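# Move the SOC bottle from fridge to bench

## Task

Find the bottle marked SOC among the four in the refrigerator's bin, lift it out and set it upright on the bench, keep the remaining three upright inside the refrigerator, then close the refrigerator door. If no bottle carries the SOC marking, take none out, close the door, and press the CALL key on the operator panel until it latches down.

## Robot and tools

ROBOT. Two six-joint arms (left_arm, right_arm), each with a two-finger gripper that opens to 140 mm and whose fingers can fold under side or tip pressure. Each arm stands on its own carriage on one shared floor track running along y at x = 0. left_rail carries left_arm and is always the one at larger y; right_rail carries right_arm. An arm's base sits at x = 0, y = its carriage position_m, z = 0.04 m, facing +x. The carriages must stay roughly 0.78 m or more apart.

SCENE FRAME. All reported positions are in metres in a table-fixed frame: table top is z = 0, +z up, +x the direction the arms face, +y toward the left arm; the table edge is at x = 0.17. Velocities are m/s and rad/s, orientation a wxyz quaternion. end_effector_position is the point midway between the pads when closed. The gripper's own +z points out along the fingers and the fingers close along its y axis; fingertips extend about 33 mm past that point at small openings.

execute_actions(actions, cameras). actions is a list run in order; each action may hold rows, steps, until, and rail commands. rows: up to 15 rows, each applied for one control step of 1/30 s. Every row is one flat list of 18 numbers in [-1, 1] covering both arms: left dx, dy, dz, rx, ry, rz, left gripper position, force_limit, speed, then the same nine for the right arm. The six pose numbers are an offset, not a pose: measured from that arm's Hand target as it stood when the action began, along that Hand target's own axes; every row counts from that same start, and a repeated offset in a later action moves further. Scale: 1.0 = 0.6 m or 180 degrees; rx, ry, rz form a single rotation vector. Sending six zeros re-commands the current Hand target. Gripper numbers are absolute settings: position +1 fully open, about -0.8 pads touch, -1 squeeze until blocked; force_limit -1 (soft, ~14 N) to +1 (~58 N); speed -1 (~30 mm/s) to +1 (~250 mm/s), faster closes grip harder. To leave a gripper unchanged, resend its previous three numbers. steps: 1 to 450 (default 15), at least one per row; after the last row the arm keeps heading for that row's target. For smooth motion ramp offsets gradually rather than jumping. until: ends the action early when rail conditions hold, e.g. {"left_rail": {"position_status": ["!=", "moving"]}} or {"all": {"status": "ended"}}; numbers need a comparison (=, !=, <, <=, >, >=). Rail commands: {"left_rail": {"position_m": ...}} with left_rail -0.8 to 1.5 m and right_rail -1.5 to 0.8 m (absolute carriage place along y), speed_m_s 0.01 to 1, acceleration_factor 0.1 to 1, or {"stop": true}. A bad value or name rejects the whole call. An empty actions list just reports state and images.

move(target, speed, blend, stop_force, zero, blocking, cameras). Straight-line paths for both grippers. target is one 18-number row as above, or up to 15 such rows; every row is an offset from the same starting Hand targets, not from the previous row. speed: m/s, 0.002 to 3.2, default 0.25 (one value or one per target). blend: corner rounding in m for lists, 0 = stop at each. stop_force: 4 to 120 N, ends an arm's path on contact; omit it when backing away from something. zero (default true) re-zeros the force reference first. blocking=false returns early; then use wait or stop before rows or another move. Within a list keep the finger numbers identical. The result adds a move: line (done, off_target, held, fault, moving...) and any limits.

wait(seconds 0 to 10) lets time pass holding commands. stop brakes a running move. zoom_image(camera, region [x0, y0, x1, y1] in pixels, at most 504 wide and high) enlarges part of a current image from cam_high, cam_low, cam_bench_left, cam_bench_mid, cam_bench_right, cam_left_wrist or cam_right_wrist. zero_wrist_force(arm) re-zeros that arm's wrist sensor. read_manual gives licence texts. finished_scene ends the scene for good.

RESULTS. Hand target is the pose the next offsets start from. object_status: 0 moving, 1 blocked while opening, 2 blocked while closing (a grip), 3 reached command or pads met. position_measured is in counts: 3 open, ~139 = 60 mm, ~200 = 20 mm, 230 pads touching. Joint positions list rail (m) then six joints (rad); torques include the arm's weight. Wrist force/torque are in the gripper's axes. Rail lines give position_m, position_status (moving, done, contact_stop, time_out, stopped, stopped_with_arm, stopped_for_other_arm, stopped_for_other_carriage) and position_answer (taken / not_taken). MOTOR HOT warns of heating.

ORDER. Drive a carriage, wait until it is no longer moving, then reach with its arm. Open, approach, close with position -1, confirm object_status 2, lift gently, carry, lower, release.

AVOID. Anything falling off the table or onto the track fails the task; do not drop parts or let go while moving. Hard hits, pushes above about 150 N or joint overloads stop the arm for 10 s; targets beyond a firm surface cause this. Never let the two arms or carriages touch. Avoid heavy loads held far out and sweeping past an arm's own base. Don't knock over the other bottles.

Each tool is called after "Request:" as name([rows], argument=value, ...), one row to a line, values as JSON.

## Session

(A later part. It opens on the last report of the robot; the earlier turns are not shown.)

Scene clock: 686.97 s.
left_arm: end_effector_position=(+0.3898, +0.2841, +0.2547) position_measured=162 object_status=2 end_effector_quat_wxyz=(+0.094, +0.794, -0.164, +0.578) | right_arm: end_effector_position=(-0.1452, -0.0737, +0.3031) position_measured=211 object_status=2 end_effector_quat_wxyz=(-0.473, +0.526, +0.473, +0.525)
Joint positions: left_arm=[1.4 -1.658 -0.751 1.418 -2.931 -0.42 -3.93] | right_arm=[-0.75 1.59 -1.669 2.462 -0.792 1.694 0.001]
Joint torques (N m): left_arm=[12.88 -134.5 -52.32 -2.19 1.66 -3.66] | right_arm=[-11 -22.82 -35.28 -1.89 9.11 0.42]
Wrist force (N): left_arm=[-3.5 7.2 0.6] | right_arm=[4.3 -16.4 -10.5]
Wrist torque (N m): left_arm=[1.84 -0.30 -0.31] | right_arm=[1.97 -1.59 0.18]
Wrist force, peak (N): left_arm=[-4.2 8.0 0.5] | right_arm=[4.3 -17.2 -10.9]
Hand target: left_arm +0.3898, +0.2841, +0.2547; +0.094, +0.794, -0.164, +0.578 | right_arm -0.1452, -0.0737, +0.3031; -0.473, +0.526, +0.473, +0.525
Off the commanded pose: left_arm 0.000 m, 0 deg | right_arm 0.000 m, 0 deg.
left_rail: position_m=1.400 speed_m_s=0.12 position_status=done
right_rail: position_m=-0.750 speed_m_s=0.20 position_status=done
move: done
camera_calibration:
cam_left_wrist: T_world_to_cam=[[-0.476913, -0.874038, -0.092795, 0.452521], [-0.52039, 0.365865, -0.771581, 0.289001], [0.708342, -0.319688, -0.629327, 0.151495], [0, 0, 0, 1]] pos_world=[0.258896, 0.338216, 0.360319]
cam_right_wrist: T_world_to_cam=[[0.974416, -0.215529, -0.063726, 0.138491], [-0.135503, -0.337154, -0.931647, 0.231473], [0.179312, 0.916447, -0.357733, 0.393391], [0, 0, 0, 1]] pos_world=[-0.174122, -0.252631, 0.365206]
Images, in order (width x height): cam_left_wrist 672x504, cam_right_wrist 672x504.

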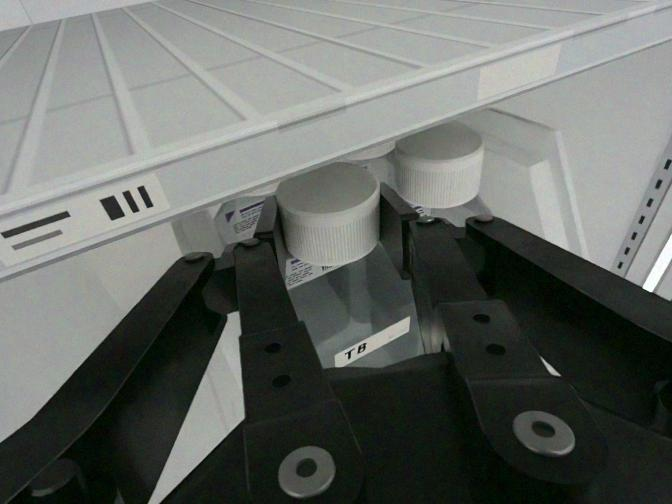

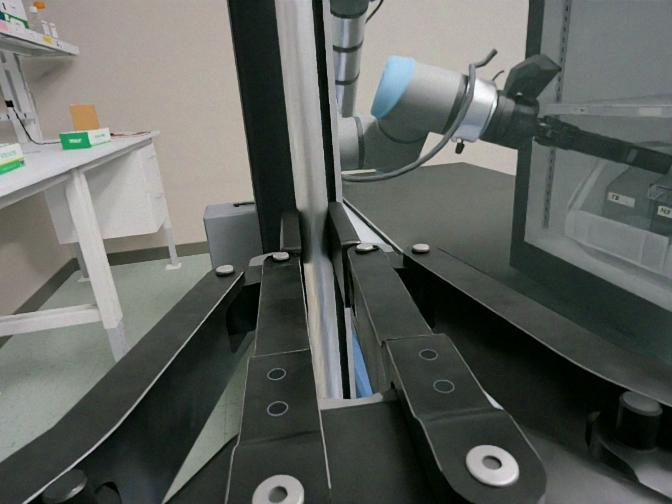

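Request:
move(target=[-0.019,0.0008,0.0063,0,0,0,-1,1,-1,0,0,0,0,0,0,-1,0.2,-1], speed=0.015, stop_force=6, cameras=[])

Request:
execute_actions([
  {"rows":[[0,0,0,0,0,0,-0.1,1,-1,0,0,0,0,0,0,-1,0.2,-1]],"steps":35},
], cameras=["cam_right_wrist","cam_left_wrist"])

Request:
zoom_image(camera="cam_right_wrist", region=[530, 80, 672, 270])

Scene clock: 689.07 s.
left_arm: end_effector_position=(+0.3898, +0.2841, +0.2504) position_measured=162 object_status=2 end_effector_quat_wxyz=(+0.094, +0.794, -0.164, +0.578) | right_arm: end_effector_position=(-0.1452, -0.0737, +0.3031) position_measured=211 object_status=2 end_effector_quat_wxyz=(-0.473, +0.526, +0.473, +0.525)
Joint positions: left_arm=[1.4 -1.658 -0.746 1.419 -2.936 -0.42 -3.93] | right_arm=[-0.75 1.59 -1.669 2.462 -0.792 1.694 0.001]
Joint torques (N m): left_arm=[0.99 -128.89 -48.78 -2.29 0.8 -2.21] | right_arm=[-9.51 -24.57 -35.96 -2.37 9.16 0.77]
Wrist force (N): left_arm=[-0.1 6.4 -0.8] | right_arm=[3.7 -16.7 -10.7]
Wrist torque (N m): left_arm=[1.84 -0.13 -0.34] | right_arm=[1.91 -1.56 0.17]
Wrist force, peak (N): left_arm=[9.9 3.5 -2.8] | right_arm=[3.9 -17.0 -10.5]
Hand target: left_arm +0.3898, +0.2840, +0.2505; +0.094, +0.794, -0.164, +0.578 (not the last commanded pose) | right_arm -0.1452, -0.0737, +0.3031; -0.473, +0.526, +0.473, +0.525
Off the commanded pose: left_arm 0.008 m, 0 deg | right_arm 0.000 m, 0 deg.
left_rail: position_m=1.400 speed_m_s=0.12 position_status=done
right_rail: position_m=-0.750 speed_m_s=0.20 position_status=done
move: contact (left_arm)
No camera images: "cameras" was empty.

Scene clock: 690.43 s.
left_arm: end_effector_position=(+0.3898, +0.2840, +0.2505) position_measured=141 object_status=3 end_effector_quat_wxyz=(+0.094, +0.794, -0.164, +0.578) | right_arm: end_effector_position=(-0.1452, -0.0737, +0.3031) position_measured=211 object_status=2 end_effector_quat_wxyz=(-0.473, +0.526, +0.473, +0.525)
Joint positions: left_arm=[1.4 -1.658 -0.746 1.419 -2.936 -0.42 -3.93] | right_arm=[-0.75 1.59 -1.669 2.462 -0.792 1.694 0.001]
Joint torques (N m): left_arm=[-11.21 -124.14 -50.03 -2.67 2.32 -1.11] | right_arm=[-10.09 -23.54 -35.8 -2.54 9.13 0.48]
Wrist force (N): left_arm=[-0.5 6.4 -0.7] | right_arm=[4.3 -16.3 -10.5]
Wrist torque (N m): left_arm=[1.79 -0.17 -0.30] | right_arm=[2.01 -1.65 0.17]
Wrist force, peak (N): left_arm=[-1.0 7.0 -0.7] | right_arm=[3.6 -16.8 -10.7]
Hand target: left_arm +0.3898, +0.2840, +0.2505; +0.094, +0.794, -0.164, +0.578 | right_arm -0.1452, -0.0737, +0.3031; -0.473, +0.526, +0.473, +0.525
Off the commanded pose: left_arm 0.000 m, 0 deg | right_arm 0.000 m, 0 deg.
left_rail: position_m=1.400 speed_m_s=0.12 position_status=done
right_rail: position_m=-0.750 speed_m_s=0.20 position_status=done
camera_calibration:
cam_left_wrist: T_world_to_cam=[[-0.476929, -0.874042, -0.0926726, 0.452093], [-0.520405, 0.365776, -0.771613, 0.285806], [0.70832, -0.319777, -0.629305, 0.148881], [0, 0, 0, 1]] pos_world=[0.258896, 0.338216, 0.35612]
cam_right_wrist: T_world_to_cam=[[0.974416, -0.215529, -0.063726, 0.138491], [-0.135503, -0.337154, -0.931647, 0.231473], [0.179312, 0.916447, -0.357733, 0.393391], [0, 0, 0, 1]] pos_world=[-0.174122, -0.252631, 0.365206]
Images, in order (width x height): cam_left_wrist 672x504, cam_right_wrist 672x504.

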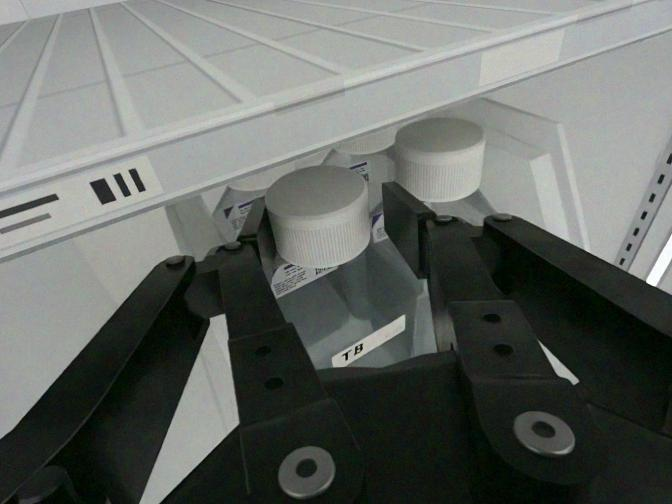

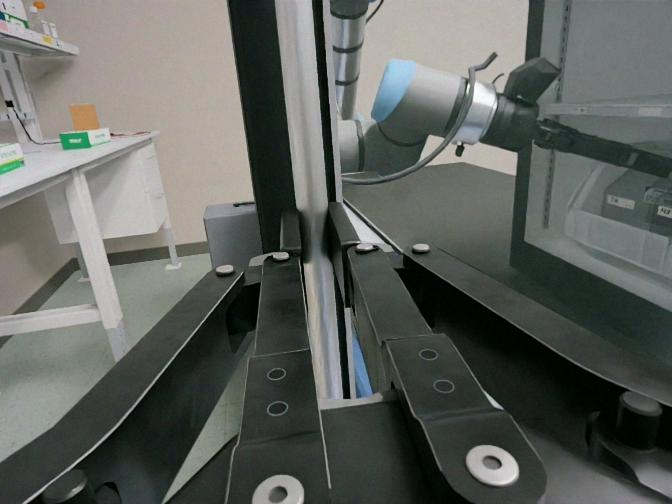

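Scaled by 2.653 from the camera's 672x504 image, which has a finer 960x720 frame.

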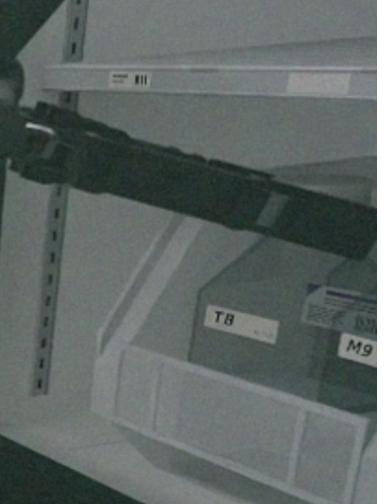

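Request:
move([
  [-0.0626,0,-0.189,0,0,0,-0.1,1,-1,0,0,0,0,0,0,-1,0.2,-1],
  [-0.094,0,-0.284,0,0,0,-0.1,1,-1,0,0,0,0,0,0,-1,0.2,-1],
  [0.05,0,-0.40,0,0,0,-0.1,1,-1,0,0,0,0,0,0,-1,0.2,-1],
], speed=[0.05,0.1,0.15], stop_force=15, cameras=["cam_right_wrist","cam_left_wrist"])

Request:
zoom_image(camera="cam_right_wrist", region=[530, 80, 672, 270])

Scene clock: 696.20 s.
left_arm: end_effector_position=(+0.1852, +0.3608, +0.3542) position_measured=141 object_status=3 end_effector_quat_wxyz=(+0.094, +0.794, -0.164, +0.578) | right_arm: end_effector_position=(-0.1452, -0.0737, +0.3031) position_measured=211 object_status=2 end_effector_quat_wxyz=(-0.473, +0.526, +0.473, +0.525)
Joint positions: left_arm=[1.4 -1.885 -1.035 1.597 -2.286 -0.323 -4.508] | right_arm=[-0.75 1.59 -1.669 2.462 -0.792 1.694 0.001]
Joint torques (N m): left_arm=[-14.04 -112.22 -53.18 -1.98 4.72 -3.49] | right_arm=[-9.06 -23.97 -34.56 -4.66 9.23 0.35]
Wrist force (N): left_arm=[-0.8 6.6 -1.8] | right_arm=[3.7 -16.0 -10.6]
Wrist torque (N m): left_arm=[1.78 -0.07 -0.30] | right_arm=[2.05 -1.56 0.17]
Wrist force, peak (N): left_arm=[1.9 11.0 0.8] | right_arm=[4.1 -16.9 -10.7]
Hand target: left_arm +0.1852, +0.3608, +0.3542; +0.094, +0.794, -0.164, +0.578 | right_arm -0.1452, -0.0737, +0.3031; -0.473, +0.526, +0.473, +0.525
Off the commanded pose: left_arm 0.000 m, 0 deg | right_arm 0.000 m, 0 deg.
left_rail: position_m=1.400 speed_m_s=0.12 position_status=done
right_rail: position_m=-0.750 speed_m_s=0.20 position_status=done
move: done
camera_calibration:
cam_left_wrist: T_world_to_cam=[[-0.476923, -0.874045, -0.0926796, 0.431166], [-0.52035, 0.365752, -0.771661, 0.231322], [0.708364, -0.319797, -0.629245, 0.383567], [0, 0, 0, 1]] pos_world=[0.0542963, 0.414916, 0.45982]
cam_right_wrist: T_world_to_cam=[[0.974416, -0.215529, -0.063726, 0.138491], [-0.135503, -0.337154, -0.931647, 0.231473], [0.179312, 0.916447, -0.357733, 0.393391], [0, 0, 0, 1]] pos_world=[-0.174122, -0.252631, 0.365206]
Images, in order (width x height): cam_left_wrist 672x504, cam_right_wrist 672x504.

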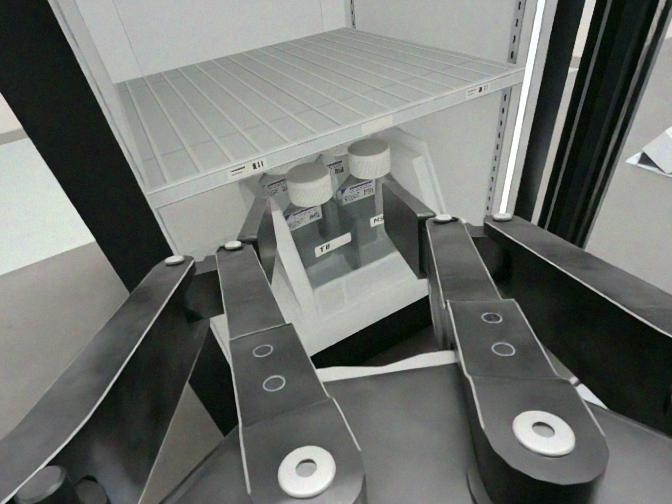

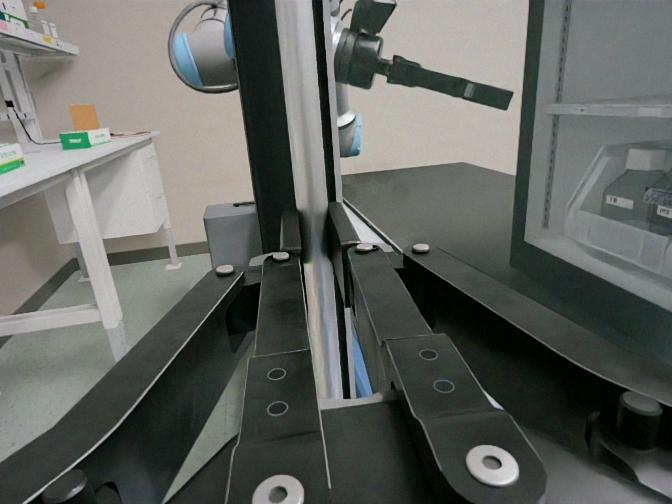

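Scaled by 2.653 from the camera's 672x504 image, which has a finer 960x720 frame.

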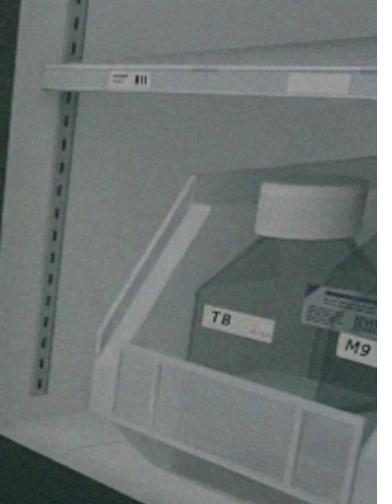

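Bottle is upright. I'll look closely at all four from here.

Request:
zoom_image(camera="cam_left_wrist", region=[230, 120, 430, 270])

Scaled by 2.520 from the camera's 672x504 image, which has a finer 960x720 frame.

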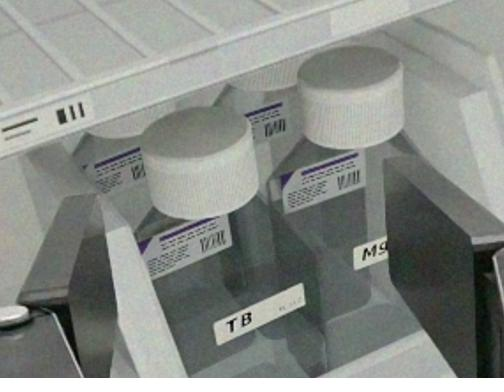

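Request:
move(target=[0.003,-0.69,-0.326,-0.158,0.007,0.053,-0.1,1,-1,0,0,0,0,0,0,-1,0.2,-1], speed=0.2, cameras=["cam_bench_left"])

Request:
execute_actions([
  {"left_rail":{"position_m":1.5},"steps":120,"until":{"left_rail":{"position_status":["!=","moving"]}}},
], cameras=["cam_bench_left","cam_right_wrist"])

Scene clock: 700.57 s.
left_arm: end_effector_position=(+0.1651, +0.8111, +0.4344) position_measured=141 object_status=3 end_effector_quat_wxyz=(+0.239, +0.724, -0.365, +0.535) | right_arm: end_effector_position=(-0.1452, -0.0737, +0.3031) position_measured=211 object_status=2 end_effector_quat_wxyz=(-0.473, +0.526, +0.473, +0.525)
Joint positions: left_arm=[1.4 -2.223 -2.088 2.603 -2.702 -0.395 -4.012] | right_arm=[-0.75 1.59 -1.669 2.462 -0.792 1.694 0.001]
Joint torques (N m): left_arm=[-15.2 -15.5 -54.85 -1.71 4.19 -2.94] | right_arm=[-9.74 -23.65 -34.99 -6.02 8.78 0.2]
Wrist force (N): left_arm=[-0.9 6.6 -1.5] | right_arm=[4.5 -16.7 -10.5]
Wrist torque (N m): left_arm=[1.74 -0.05 -0.28] | right_arm=[1.91 -1.61 0.17]
Wrist force, peak (N): left_arm=[-0.7 8.5 -1.5] | right_arm=[3.9 -16.8 -11.0]
Hand target: left_arm +0.1651, +0.8112, +0.4344; +0.239, +0.724, -0.365, +0.535 | right_arm -0.1452, -0.0737, +0.3031; -0.473, +0.526, +0.473, +0.525
Off the commanded pose: left_arm 0.000 m, 0 deg | right_arm 0.000 m, 0 deg.
left_rail: position_m=1.400 speed_m_s=0.12 position_status=done
right_rail: position_m=-0.750 speed_m_s=0.20 position_status=done
move: done
Images, in order (width x height): cam_bench_left 672x504.

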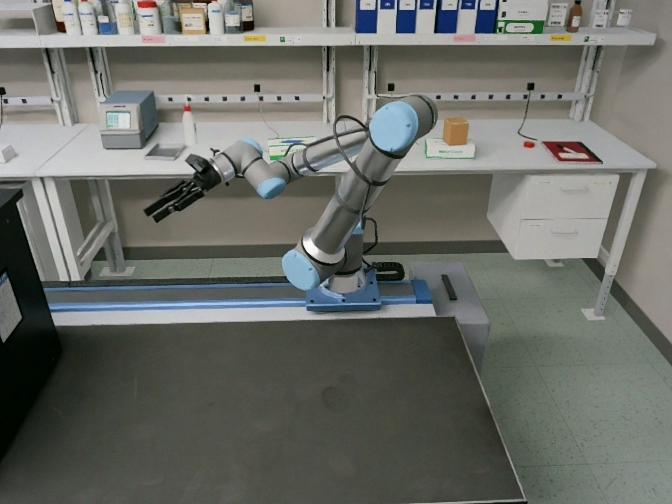

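Scene clock: 701.97 s.
left_arm: end_effector_position=(+0.1651, +0.9111, +0.4344) position_measured=141 object_status=3 end_effector_quat_wxyz=(+0.239, +0.724, -0.365, +0.535) | right_arm: end_effector_position=(-0.1452, -0.0737, +0.3031) position_measured=211 object_status=2 end_effector_quat_wxyz=(-0.473, +0.526, +0.473, +0.525)
Joint positions: left_arm=[1.5 -2.223 -2.089 2.603 -2.7 -0.395 -4.013] | right_arm=[-0.75 1.59 -1.669 2.462 -0.792 1.694 0.001]
Joint torques (N m): left_arm=[-13.11 -12.28 -53.84 -2.2 3.58 -3.73] | right_arm=[-10.82 -25.59 -35.43 -6.26 8.79 0.26]
Wrist force (N): left_arm=[-0.5 7.5 -1.9] | right_arm=[3.1 -16.2 -10.4]
Wrist torque (N m): left_arm=[1.92 -0.17 -0.27] | right_arm=[2.01 -1.52 0.17]
Wrist force, peak (N): left_arm=[-0.7 7.8 -0.7] | right_arm=[4.3 -16.5 -10.9]
Hand target: left_arm +0.1651, +0.9111, +0.4344; +0.239, +0.724, -0.365, +0.535 | right_arm -0.1452, -0.0737, +0.3031; -0.473, +0.526, +0.473, +0.525
Tool commands: left_gripper/position=-0.1 left_gripper/force_limit=+1.0 left_gripper/speed=-1.0 right_gripper/position=-1.0 right_gripper/force_limit=+0.2 right_gripper/speed=-1.0
Off the commanded pose: left_arm 0.000 m, 0 deg | right_arm 0.000 m, 0 deg.
left_rail: position_m=1.500 speed_m_s=0.12 position_status=done
right_rail: position_m=-0.750 speed_m_s=0.20 position_status=done
camera_calibration:
cam_right_wrist: T_world_to_cam=[[0.974416, -0.215529, -0.063726, 0.138491], [-0.135503, -0.337154, -0.931647, 0.231473], [0.179312, 0.916447, -0.357733, 0.393391], [0, 0, 0, 1]] pos_world=[-0.174122, -0.252631, 0.365206]
Images, in order (width x height): cam_bench_left 672x504, cam_right_wrist 672x504.

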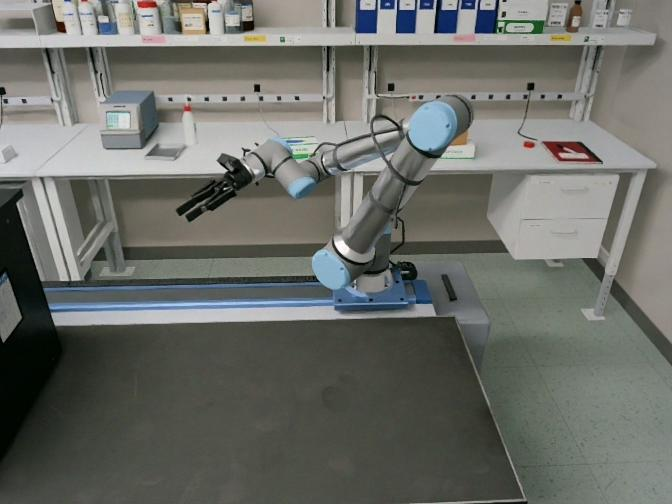

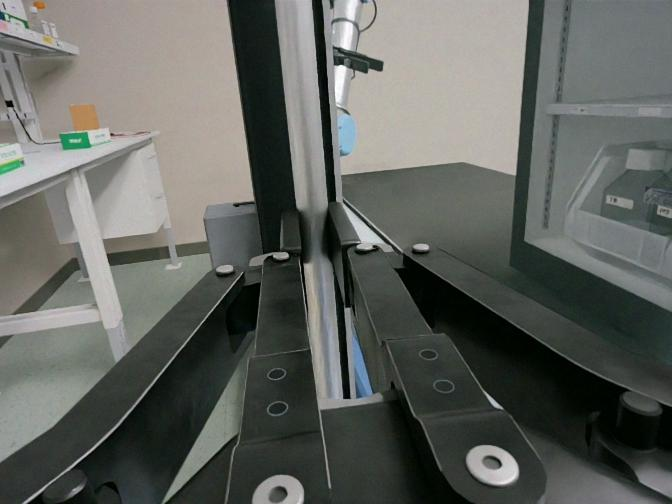

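Request:
move([
  [0,0,0,0,0,0,-0.1,1,-1,0,-0.0114,0.0523,0,0,0,-1,0.2,-1],
  [0,0,0,0,0,0,-0.1,1,-1,0,-0.0251,0.1879,-0.0222,0,0,-1,0.2,-1],
  [0,0,0,0,0,0,-0.1,1,-1,0,-0.012,0.3292,-0.0522,0,0,-1,0.2,-1],
  [0,0,0,0,0,0,-0.1,1,-1,0,0.0108,0.4263,-0.0778,0,0,-1,0.2,-1],
], speed=0.07, blend=[0.015,0.02,0.02,0], cameras=["cam_right_wrist"])

Scene clock: 707.00 s.
left_arm: end_effector_position=(+0.1651, +0.9111, +0.4344) position_measured=141 object_status=3 end_effector_quat_wxyz=(+0.239, +0.724, -0.365, +0.535) | right_arm: end_effector_position=(-0.1120, +0.1799, +0.3028) position_measured=211 object_status=2 end_effector_quat_wxyz=(-0.406, +0.580, +0.406, +0.579)
Joint positions: left_arm=[1.5 -2.223 -2.089 2.603 -2.7 -0.395 -4.013] | right_arm=[-0.75 1.658 -1.241 1.962 -0.72 2.007 0.001]
Joint torques (N m): left_arm=[-13.54 5.66 -52.91 -2.36 1.95 -3.83] | right_arm=[20.57 -45.38 -39.92 2.94 3.36 2.25]
Wrist force (N): left_arm=[-0.5 6.8 -1.4] | right_arm=[16.0 3.7 -6.2]
Wrist torque (N m): left_arm=[1.77 -0.15 -0.27] | right_arm=[0.75 -1.39 0.19]
Wrist force, peak (N): left_arm=[-1.0 7.3 -1.9] | right_arm=[9.2 -57.4 -6.7]
Hand target: left_arm +0.1651, +0.9111, +0.4344; +0.239, +0.724, -0.365, +0.535 | right_arm -0.1121, +0.1800, +0.3028; -0.406, +0.580, +0.406, +0.579
Off the commanded pose: left_arm 0.000 m, 0 deg | right_arm 0.000 m, 0 deg.
left_rail: position_m=1.500 speed_m_s=0.12 position_status=done
right_rail: position_m=-0.750 speed_m_s=0.20 position_status=done
move: done
camera_calibration:
cam_right_wrist: T_world_to_cam=[[0.893324, -0.444923, -0.0633671, 0.192916], [-0.21284, -0.294663, -0.931597, 0.30489], [0.395817, 0.845705, -0.357927, 0.19207], [0, 0, 0, 1]] pos_world=[-0.183469, 0.0132377, 0.365006]
Images, in order (width x height): cam_right_wrist 672x504.

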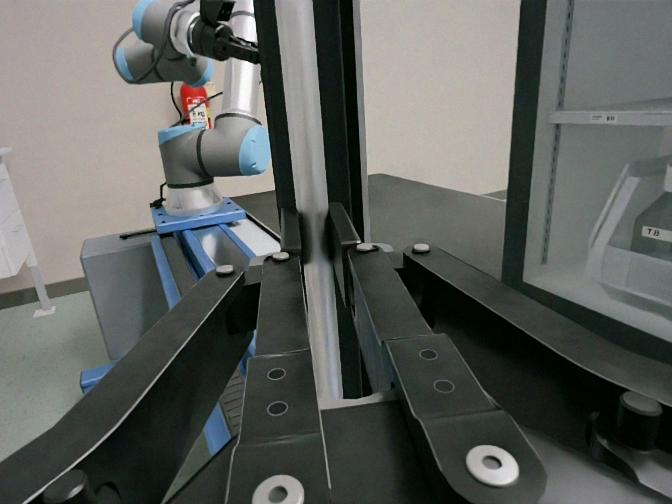

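Request:
move([
  [0,0,0,0,0,0,-0.1,1,-1,0,0.0143,0.0967,-0.0244,0,0,-1,0.2,-1],
  [0,0,0,0,0,0,-0.1,1,-1,0,0.0491,0.2165,-0.0556,0,0,-1,0.2,-1],
  [0,0,0,0,0,0,-0.1,1,-1,0,0.101,0.3257,-0.0911,0,0,-1,0.2,-1],
  [0,0,0,0,0,0,-0.1,1,-1,0,0.1705,0.4262,-0.1244,0,0,-1,0.2,-1],
], speed=0.07, blend=[0.015,0.02,0.02,0], cameras=["cam_right_wrist"])

Scene clock: 712.00 s.
left_arm: end_effector_position=(+0.1651, +0.9111, +0.4344) position_measured=141 object_status=3 end_effector_quat_wxyz=(+0.239, +0.724, -0.365, +0.535) | right_arm: end_effector_position=(+0.0715, +0.3853, +0.3025) position_measured=211 object_status=2 end_effector_quat_wxyz=(-0.285, +0.647, +0.286, +0.647)
Joint positions: left_arm=[1.5 -2.223 -2.089 2.603 -2.7 -0.395 -4.013] | right_arm=[-0.75 1.553 -0.899 1.406 -0.505 2.292 0.001]
Joint torques (N m): left_arm=[-13.33 4.19 -53.92 -2.45 2.12 -3.71] | right_arm=[-27.29 -62.03 -32.62 6.88 6.28 2.69]
Wrist force (N): left_arm=[-0.4 6.4 -1.8] | right_arm=[29.4 -4.3 -1.8]
Wrist torque (N m): left_arm=[1.68 -0.16 -0.27] | right_arm=[1.15 -1.26 0.17]
Wrist force, peak (N): left_arm=[-0.8 7.3 -1.6] | right_arm=[17.0 -61.5 11.4]
Hand target: left_arm +0.1651, +0.9111, +0.4344; +0.239, +0.724, -0.365, +0.535 | right_arm +0.0715, +0.3854, +0.3025; -0.285, +0.647, +0.286, +0.647
Off the commanded pose: left_arm 0.000 m, 0 deg | right_arm 0.000 m, 0 deg.
left_rail: position_m=1.500 speed_m_s=0.12 position_status=done
right_rail: position_m=-0.750 speed_m_s=0.20 position_status=done
move: done
camera_calibration:
cam_right_wrist: T_world_to_cam=[[0.656473, -0.75172, -0.0629342, 0.255336], [-0.308764, -0.191645, -0.931631, 0.371367], [0.688265, 0.631022, -0.357914, 0.00742656], [0, 0, 0, 1]] pos_world=[-0.0580676, 0.258425, 0.364705]
Images, in order (width x height): cam_right_wrist 672x504.

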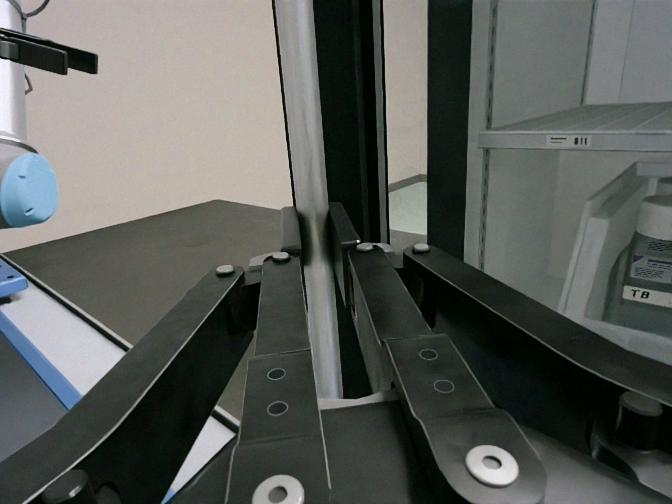

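Request:
move([
  [0,0,0,0,0,0,-0.1,1,-1,0,0.0266,0.0742,-0.0256,0,0,-1,0.2,-1],
  [0,0,0,0,0,0,-0.1,1,-1,0,0.0679,0.1563,-0.0478,0,0,-1,0.2,-1],
  [0,0,0,0,0,0,-0.1,1,-1,0,0.1035,0.2112,-0.0617,0,0,-1,0.2,-1],
], speed=[0.06,0.06,0.04], blend=[0.015,0.015,0], cameras=["cam_right_wrist"])

Scene clock: 715.67 s.
left_arm: end_effector_position=(+0.1651, +0.9111, +0.4344) position_measured=141 object_status=3 end_effector_quat_wxyz=(+0.239, +0.724, -0.365, +0.535) | right_arm: end_effector_position=(+0.2026, +0.4370, +0.3023) position_measured=211 object_status=2 end_effector_quat_wxyz=(-0.221, +0.672, +0.222, +0.671)
Joint positions: left_arm=[1.5 -2.223 -2.089 2.603 -2.7 -0.395 -4.013] | right_arm=[-0.75 1.466 -0.76 1.155 -0.394 2.399 0.001]
Joint torques (N m): left_arm=[-14.83 5.21 -51.76 -2.61 2.31 -3.23] | right_arm=[-4.27 -69.42 -50.35 1.79 -10.57 2.3]
Wrist force (N): left_arm=[-1.1 6.9 -1.9] | right_arm=[28.2 41.5 -24.1]
Wrist torque (N m): left_arm=[1.79 -0.04 -0.27] | right_arm=[-0.31 -1.27 0.20]
Wrist force, peak (N): left_arm=[-0.4 7.3 -1.9] | right_arm=[29.2 41.4 -23.8]
Hand target: left_arm +0.1651, +0.9111, +0.4344; +0.239, +0.724, -0.365, +0.535 | right_arm +0.2028, +0.4371, +0.3023; -0.221, +0.672, +0.222, +0.671
Off the commanded pose: left_arm 0.000 m, 0 deg | right_arm 0.000 m, 0 deg.
left_rail: position_m=1.500 speed_m_s=0.12 position_status=done
right_rail: position_m=-0.750 speed_m_s=0.20 position_status=done
move: done
camera_calibration:
cam_right_wrist: T_world_to_cam=[[0.499528, -0.864022, -0.0627476, 0.288977], [-0.339779, -0.128782, -0.931647, 0.400428], [0.796883, 0.486704, -0.357907, -0.0745617], [0, 0, 0, 1]] pos_world=[0.0511222, 0.33754, 0.364504]
Images, in order (width x height): cam_right_wrist 672x504.

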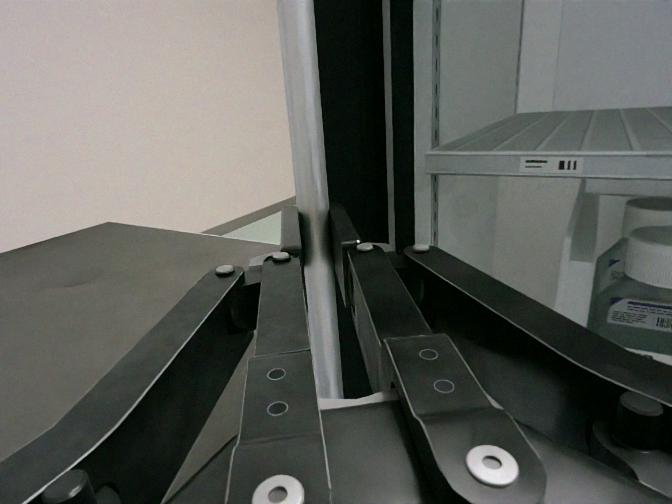

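Request:
move(target=[0,0,0,0,0,0,-0.1,1,-1,0,0.0265,0.0366,-0.006,0,0,-1,0.2,-1], speed=0.02, stop_force=45, cameras=["cam_right_wrist","cam_bench_mid"])

Scene clock: 718.10 s.
left_arm: end_effector_position=(+0.1651, +0.9111, +0.4344) position_measured=141 object_status=3 end_effector_quat_wxyz=(+0.239, +0.724, -0.365, +0.535) | right_arm: end_effector_position=(+0.2292, +0.4375, +0.3023) position_measured=211 object_status=2 end_effector_quat_wxyz=(-0.215, +0.674, +0.216, +0.673)
Joint positions: left_arm=[1.5 -2.223 -2.089 2.603 -2.7 -0.395 -4.013] | right_arm=[-0.75 1.443 -0.753 1.142 -0.388 2.395 0.001]
Joint torques (N m): left_arm=[-12.81 7.67 -52.93 -2.08 2.1 -3.56] | right_arm=[-63.69 -94.28 -25.58 6.95 22.66 -1.88]
Wrist force (N): left_arm=[-1.0 6.8 -1.4] | right_arm=[15.3 -58.4 -9.4]
Wrist torque (N m): left_arm=[1.77 -0.06 -0.28] | right_arm=[3.18 -1.57 0.27]
Wrist force, peak (N): left_arm=[-0.6 7.2 -1.7] | right_arm=[16.0 -58.1 -10.0]
Hand target: left_arm +0.1651, +0.9111, +0.4344; +0.239, +0.724, -0.365, +0.535 | right_arm +0.2291, +0.4375, +0.3023; -0.215, +0.674, +0.216, +0.673 (not the last commanded pose)
Off the commanded pose: left_arm 0.000 m, 0 deg | right_arm 0.001 m, 0 deg.
left_rail: position_m=1.500 speed_m_s=0.12 position_status=done
right_rail: position_m=-0.750 speed_m_s=0.20 position_status=done
move: contact (right_arm)
camera_calibration:
cam_right_wrist: T_world_to_cam=[[0.483485, -0.873109, -0.0626381, 0.283713], [-0.342054, -0.122575, -0.931651, 0.407338], [0.805755, 0.471865, -0.357913, -0.091543], [0, 0, 0, 1]] pos_world=[0.075922, 0.340837, 0.364504]
Images, in order (width x height): cam_bench_mid 672x504, cam_right_wrist 672x504.

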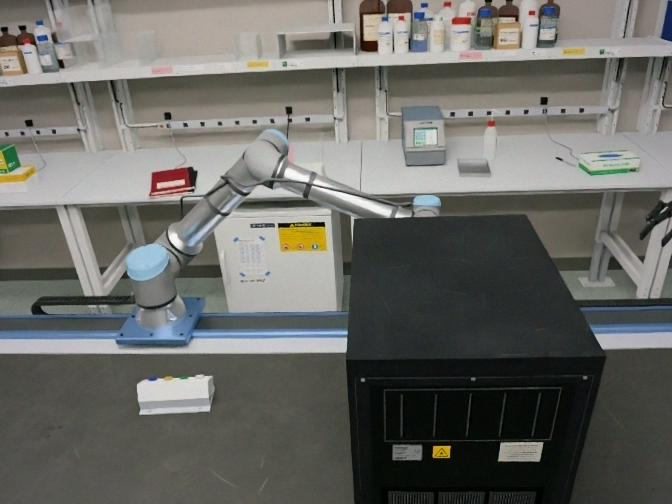

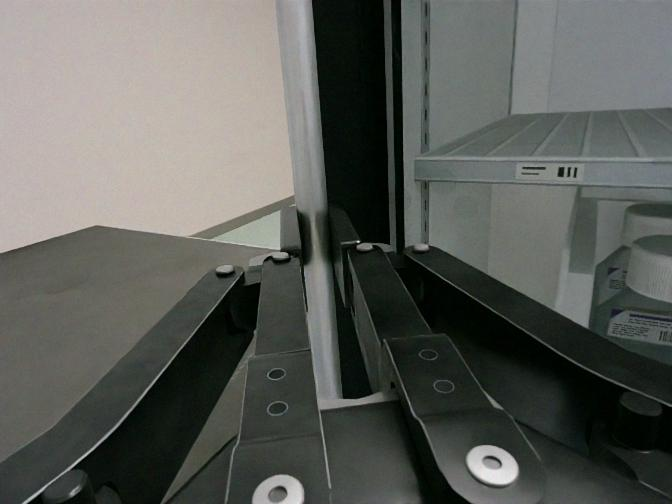

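Request:
execute_actions([
  {"rows":[[0,0,0,0,0,0,-0.1,1,-1,0,-0.001,0,0,0,0,-1,0.2,-1],[0,0,0,0,0,0,-0.1,1,-1,0,-0.002,0,0,0,0,-1,0.2,-1],[0,0,0,0,0,0,-0.1,1,-1,0,-0.003,0,0,0,0,-1,0.2,-1]],"steps":20},
  {"rows":[[0,0,0,0,0,0,-0.1,1,-1,0,0,0,0,0,0,-0.1,0.2,-1]],"steps":60},
], cameras=["cam_right_wrist"])

Request:
zoom_image(camera="cam_right_wrist", region=[270, 0, 520, 250])

Scene clock: 721.30 s.
left_arm: end_effector_position=(+0.1651, +0.9111, +0.4344) position_measured=141 object_status=3 end_effector_quat_wxyz=(+0.239, +0.724, -0.365, +0.535) | right_arm: end_effector_position=(+0.2281, +0.4390, +0.3023) position_measured=141 object_status=3 end_effector_quat_wxyz=(-0.215, +0.674, +0.216, +0.673)
Joint positions: left_arm=[1.5 -2.223 -2.089 2.603 -2.7 -0.395 -4.013] | right_arm=[-0.75 1.444 -0.75 1.138 -0.386 2.396 0.001]
Joint torques (N m): left_arm=[-14.59 6.44 -53.53 -2.78 2.32 -3.08] | right_arm=[15.85 -126.13 -49.63 -5.92 -1.96 1.56]
Wrist force (N): left_arm=[-1.0 6.6 -1.3] | right_arm=[8.4 5.0 -3.8]
Wrist torque (N m): left_arm=[1.72 -0.06 -0.28] | right_arm=[0.90 -1.90 0.13]
Wrist force, peak (N): left_arm=[-1.1 7.1 -2.0] | right_arm=[15.6 -60.3 -7.1]
Hand target: left_arm +0.1651, +0.9111, +0.4344; +0.239, +0.724, -0.365, +0.535 | right_arm +0.2281, +0.4390, +0.3023; -0.215, +0.674, +0.216, +0.673
Off the commanded pose: left_arm 0.000 m, 0 deg | right_arm 0.000 m, 0 deg.
left_rail: position_m=1.500 speed_m_s=0.12 position_status=done
right_rail: position_m=-0.750 speed_m_s=0.20 position_status=done
camera_calibration:
cam_right_wrist: T_world_to_cam=[[0.483525, -0.873085, -0.0626546, 0.285462], [-0.34208, -0.122591, -0.93164, 0.407137], [0.80572, 0.471904, -0.357941, -0.0913177], [0, 0, 0, 1]] pos_world=[0.074822, 0.342237, 0.364504]
Images, in order (width x height): cam_right_wrist 672x504.

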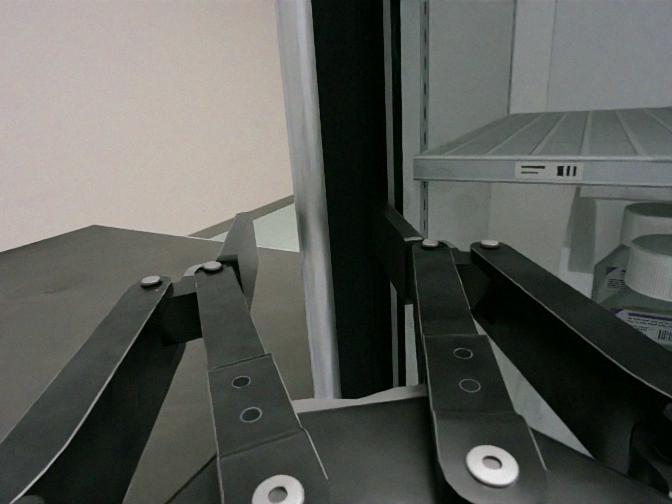

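Scaled by 2.016 from the camera's 672x504 image, which has a finer 960x720 frame.

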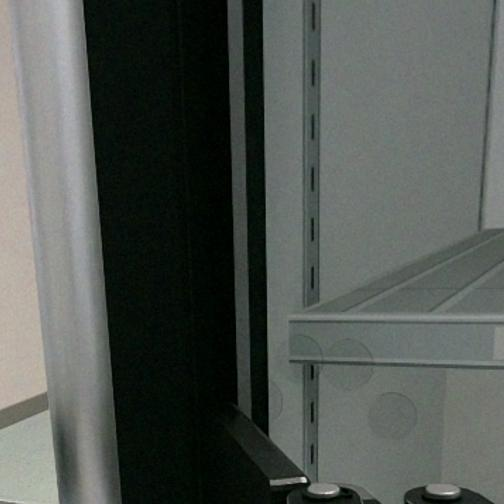

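Request:
move([
  [0,0,0,0,0,0,-0.1,1,-1,0,0,-0.15,0,0,0,-0.1,0.2,-1],
  [0,0,0,0,0,0,-0.1,1,-1,0,0,-0.4,0,0,0,-0.1,0.2,-1],
], speed=[0.06,0.2], stop_force=25, cameras=["cam_right_wrist","cam_high"])

Request:
zoom_image(camera="cam_right_wrist", region=[250, 0, 672, 300])

Scene clock: 725.23 s.
left_arm: end_effector_position=(+0.1651, +0.9111, +0.4344) position_measured=141 object_status=3 end_effector_quat_wxyz=(+0.239, +0.724, -0.365, +0.535) | right_arm: end_effector_position=(+0.0326, +0.2997, +0.3026) position_measured=141 object_status=3 end_effector_quat_wxyz=(-0.215, +0.674, +0.216, +0.673)
Joint positions: left_arm=[1.5 -2.223 -2.089 2.603 -2.7 -0.395 -4.013] | right_arm=[-0.75 1.653 -0.916 1.435 -0.517 2.604 0.002]
Joint torques (N m): left_arm=[-14.54 4.88 -53.37 -2.35 2.09 -2.84] | right_arm=[20.65 -112.01 -33.68 -5.09 2.96 -2.39]
Wrist force (N): left_arm=[-0.8 6.7 -1.9] | right_arm=[8.7 5.1 -4.2]
Wrist torque (N m): left_arm=[1.75 -0.08 -0.28] | right_arm=[0.93 -1.92 0.15]
Wrist force, peak (N): left_arm=[-0.6 7.2 -1.8] | right_arm=[8.7 5.3 -5.9]
Hand target: left_arm +0.1651, +0.9111, +0.4344; +0.239, +0.724, -0.365, +0.535 | right_arm +0.0326, +0.2997, +0.3026; -0.215, +0.674, +0.216, +0.673
Off the commanded pose: left_arm 0.000 m, 0 deg | right_arm 0.000 m, 0 deg.
left_rail: position_m=1.500 speed_m_s=0.12 position_status=done
right_rail: position_m=-0.750 speed_m_s=0.20 position_status=done
move: done
camera_calibration:
cam_right_wrist: T_world_to_cam=[[0.483525, -0.873085, -0.0626546, 0.258476], [-0.34208, -0.122591, -0.93164, 0.323475], [0.80572, 0.471904, -0.357941, 0.131997], [0, 0, 0, 1]] pos_world=[-0.120678, 0.203037, 0.364804]
Images, in order (width x height): cam_high 672x504, cam_right_wrist 672x504.

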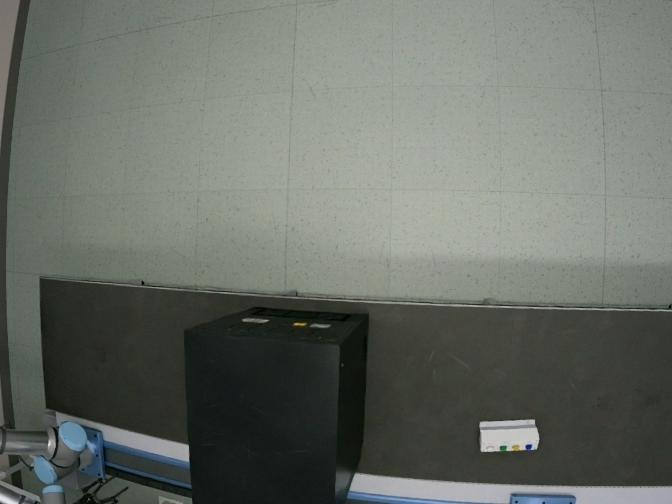

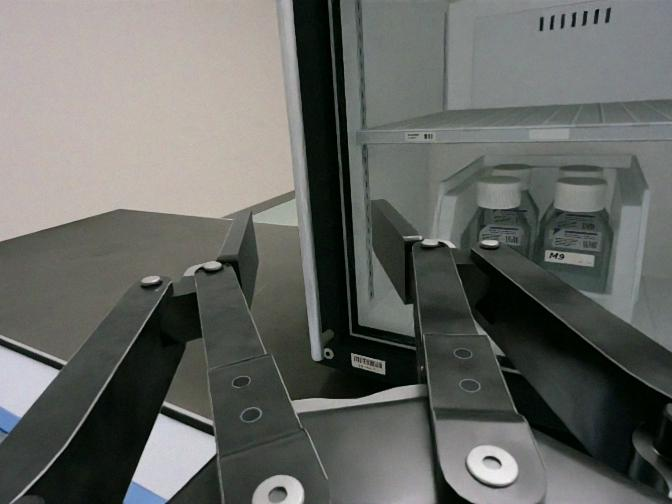

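Scaled by 1.194 from the camera's 672x504 image, which has a finer 960x720 frame.

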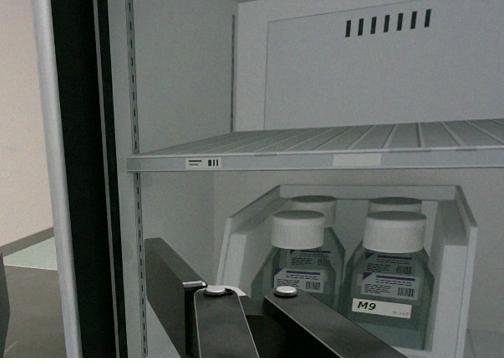

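Request:
execute_actions([
  {"right_rail":{"position_m":-1.2,"speed_m_s":0.3},"steps":200,"until":{"right_rail":{"position_status":["!=","moving"]}}},
], cameras=["cam_right_wrist","cam_bench_right"])

Request:
zoom_image(camera="cam_right_wrist", region=[250, 0, 672, 300])

Request:
zoom_image(camera="cam_bench_right", region=[490, 255, 610, 330])

Scene clock: 727.80 s.
left_arm: end_effector_position=(+0.1651, +0.9111, +0.4344) position_measured=141 object_status=3 end_effector_quat_wxyz=(+0.239, +0.724, -0.365, +0.535) | right_arm: end_effector_position=(+0.0326, -0.1503, +0.3026) position_measured=141 object_status=3 end_effector_quat_wxyz=(-0.215, +0.674, +0.216, +0.673)
Joint positions: left_arm=[1.5 -2.223 -2.089 2.603 -2.7 -0.395 -4.013] | right_arm=[-1.2 1.653 -0.916 1.435 -0.517 2.604 0.002]
Joint torques (N m): left_arm=[-13.92 3.43 -53.55 -2.84 1.91 -3.07] | right_arm=[10.31 -101.59 -50.47 1.05 1.41 -2.11]
Wrist force (N): left_arm=[-0.6 6.5 -1.9] | right_arm=[8.6 4.5 -4.3]
Wrist torque (N m): left_arm=[1.69 -0.12 -0.27] | right_arm=[0.81 -1.90 0.14]
Wrist force, peak (N): left_arm=[-0.9 7.2 -2.5] | right_arm=[9.0 6.8 -5.6]
Hand target: left_arm +0.1651, +0.9111, +0.4344; +0.239, +0.724, -0.365, +0.535 | right_arm +0.0326, -0.1503, +0.3026; -0.215, +0.674, +0.216, +0.673
Tool commands: left_gripper/position=-0.1 left_gripper/force_limit=+1.0 left_gripper/speed=-1.0 right_gripper/position=-0.1 right_gripper/force_limit=+0.2 right_gripper/speed=-1.0
Off the commanded pose: left_arm 0.000 m, 0 deg | right_arm 0.000 m, 0 deg.
left_rail: position_m=1.500 speed_m_s=0.12 position_status=done
right_rail: position_m=-1.200 speed_m_s=0.30 position_status=done
camera_calibration:
cam_right_wrist: T_world_to_cam=[[0.483595, -0.873044, -0.0626843, -0.13447], [-0.34207, -0.122587, -0.931644, 0.2683], [0.805682, 0.471981, -0.357925, 0.34441], [0, 0, 0, 1]] pos_world=[-0.120678, -0.247063, 0.364804]
Images, in order (width x height): cam_bench_right 672x504, cam_right_wrist 672x504.

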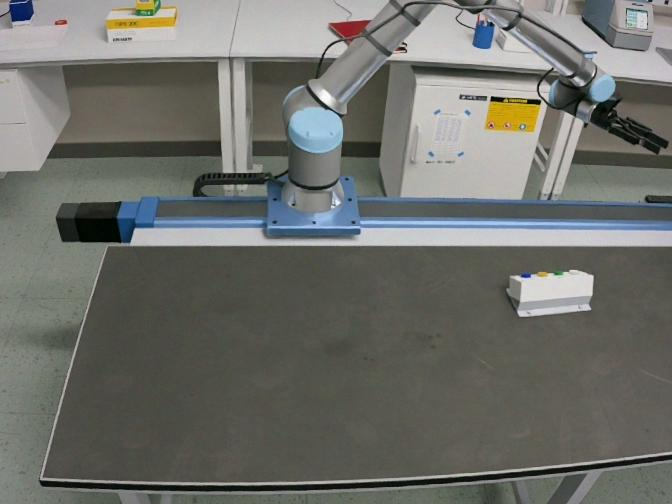

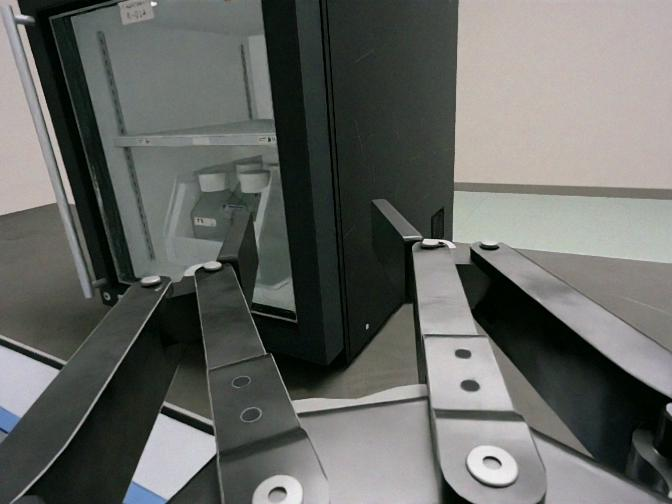

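Scaled by 1.194 from the camera's 672x504 image, which has a finer 960x720 frame.

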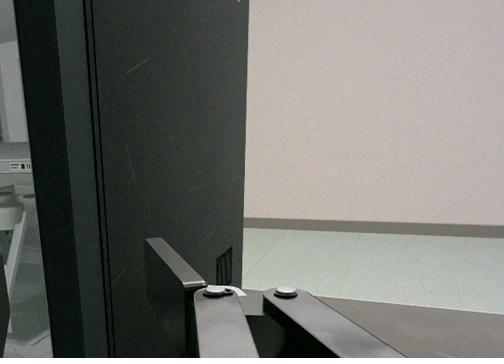

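Scaled by 4.200 from the camera's 672x504 image, which has a finer 960x720 frame.

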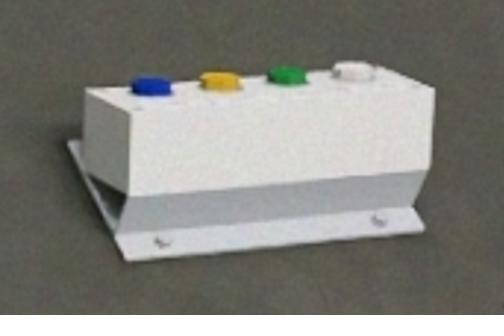

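Request:
move(target=[0,0,0,0,0,0,-0.1,1,-1,0.245,0.6964,-0.3135,-0.139,0,0,-1,0.2,-1], speed=0.25, cameras=[])

Request:
move(target=[0,0,0,0,0,0,-0.1,1,-1,0,0,0,0,-0.25,0,-1,0.2,-1], speed=0.3, cameras=["cam_right_wrist","cam_bench_right"])

Scene clock: 730.87 s.
left_arm: end_effector_position=(+0.1651, +0.9111, +0.4344) position_measured=141 object_status=3 end_effector_quat_wxyz=(+0.239, +0.724, -0.365, +0.535) | right_arm: end_effector_position=(+0.0451, -0.2101, +0.3223) position_measured=232 object_status=0 end_effector_quat_wxyz=(-0.195, +0.680, +0.195, +0.679)
Joint positions: left_arm=[1.5 -2.223 -2.089 2.603 -2.7 -0.395 -4.013] | right_arm=[-1.2 1.656 -0.991 1.525 -0.53 2.668 0.003]
Joint torques (N m): left_arm=[-14.43 4.08 -52.74 -2.72 2.08 -2.86] | right_arm=[-21.91 -76.9 -50.37 1.73 -2.59 -1.43]
Wrist force (N): left_arm=[-0.9 6.6 -1.8] | right_arm=[8.9 4.5 -4.8]
Wrist torque (N m): left_arm=[1.73 -0.06 -0.27] | right_arm=[0.83 -1.92 0.01]
Wrist force, peak (N): left_arm=[-0.7 7.1 -2.2] | right_arm=[13.1 12.7 -8.5]
Hand target: left_arm +0.1651, +0.9111, +0.4344; +0.239, +0.724, -0.365, +0.535 | right_arm +0.0451, -0.2101, +0.3223; -0.195, +0.680, +0.195, +0.679 (not the last commanded pose)
Off the commanded pose: left_arm 0.000 m, 0 deg | right_arm 0.417 m, 22 deg.
left_rail: position_m=1.500 speed_m_s=0.12 position_status=done
right_rail: position_m=-1.200 speed_m_s=0.30 position_status=done
move: held (right_arm; a check stopped the path); limits=held
pose unreachable (right arm): on one or more control steps of this call, first in action 0 (counted from 0), this arm could not follow its commanded pose, so it was not sent that pose on those steps. It may still have moved: this result reports where it is.
cause: moving toward the commanded pose would bring two parts of the arm too close to each other (its gripper and another part of the arm, with joints 5 (wrist 1) to 7 (wrist 3) between them, 5 mm apart when it was first held).
No camera images: "cameras" was empty.

Scene clock: 731.83 s.
left_arm: end_effector_position=(+0.1651, +0.9111, +0.4344) position_measured=141 object_status=3 end_effector_quat_wxyz=(+0.239, +0.724, -0.365, +0.535) | right_arm: end_effector_position=(+0.0451, -0.2095, +0.3232) position_measured=232 object_status=3 end_effector_quat_wxyz=(-0.194, +0.686, +0.196, +0.673) end_effector_velocity=(+0.000, -0.001, +0.000) end_effector_angular_velocity=(+0.000, -0.001, +0.000)
Joint positions: left_arm=[1.5 -2.223 -2.089 2.603 -2.7 -0.395 -4.013] | right_arm=[-1.2 1.656 -0.99 1.508 -0.477 2.667 0.039]
Joint velocities: left_arm=[within noise] | right_arm=[-0.001 0 0 0.001 -0.002 0 -0.002]
Joint torques (N m): left_arm=[-13.28 4.62 -53.9 -3.06 2.42 -3.07] | right_arm=[18.83 -105.63 -34.34 -4.91 2.06 -2.55]
Wrist force (N): left_arm=[-0.6 6.5 -1.9] | right_arm=[8.5 4.8 -4.3]
Wrist torque (N m): left_arm=[1.69 -0.14 -0.27] | right_arm=[0.90 -1.82 0.20]
Wrist force, peak (N): left_arm=[-1.2 7.0 -1.7] | right_arm=[14.5 2.0 -3.1]
Hand target: left_arm +0.1651, +0.9111, +0.4344; +0.239, +0.724, -0.365, +0.535 | right_arm +0.0451, -0.2095, +0.3232; -0.194, +0.686, +0.196, +0.673 (not the last commanded pose)
Off the commanded pose: left_arm 0.000 m, 0 deg | right_arm 0.001 m, 44 deg.
left_rail: position_m=1.500 speed_m_s=0.12 position_status=done
right_rail: position_m=-1.200 speed_m_s=0.30 position_status=done
move: held (right_arm; a check stopped the path); limits=held
pose unreachable (right arm): on one or more control steps of this call, first in action 0 (counted from 0), this arm could not follow its commanded pose, so it was not sent that pose on those steps. It may still have moved: this result reports where it is.
cause: moving toward the commanded pose would bring two parts of the arm too close to each other (its gripper and another part of the arm, with joints 5 (wrist 1) to 7 (wrist 3) between them, 4 mm apart when it was first held).
camera_calibration:
cam_right_wrist: T_world_to_cam=[[0.428859, -0.901186, -0.0628015, -0.194249], [-0.364046, -0.108782, -0.925006, 0.286202], [0.826771, 0.41956, -0.374726, 0.363059], [0, 0, 0, 1]] pos_world=[-0.11267, -0.296246, 0.388587]
Images, in order (width x height): cam_bench_right 672x504, cam_right_wrist 672x504.

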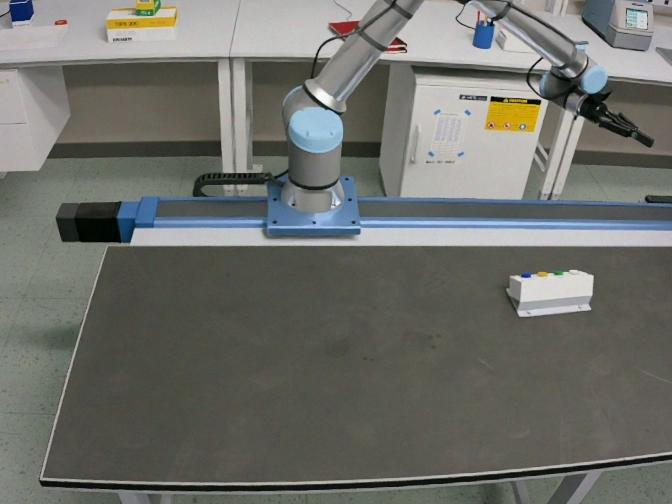

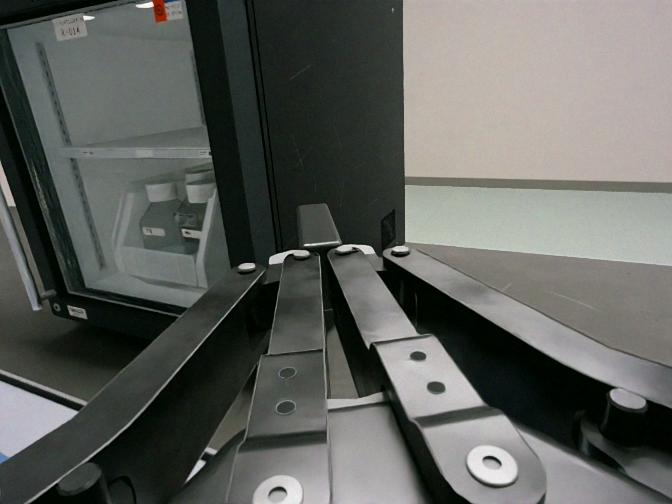

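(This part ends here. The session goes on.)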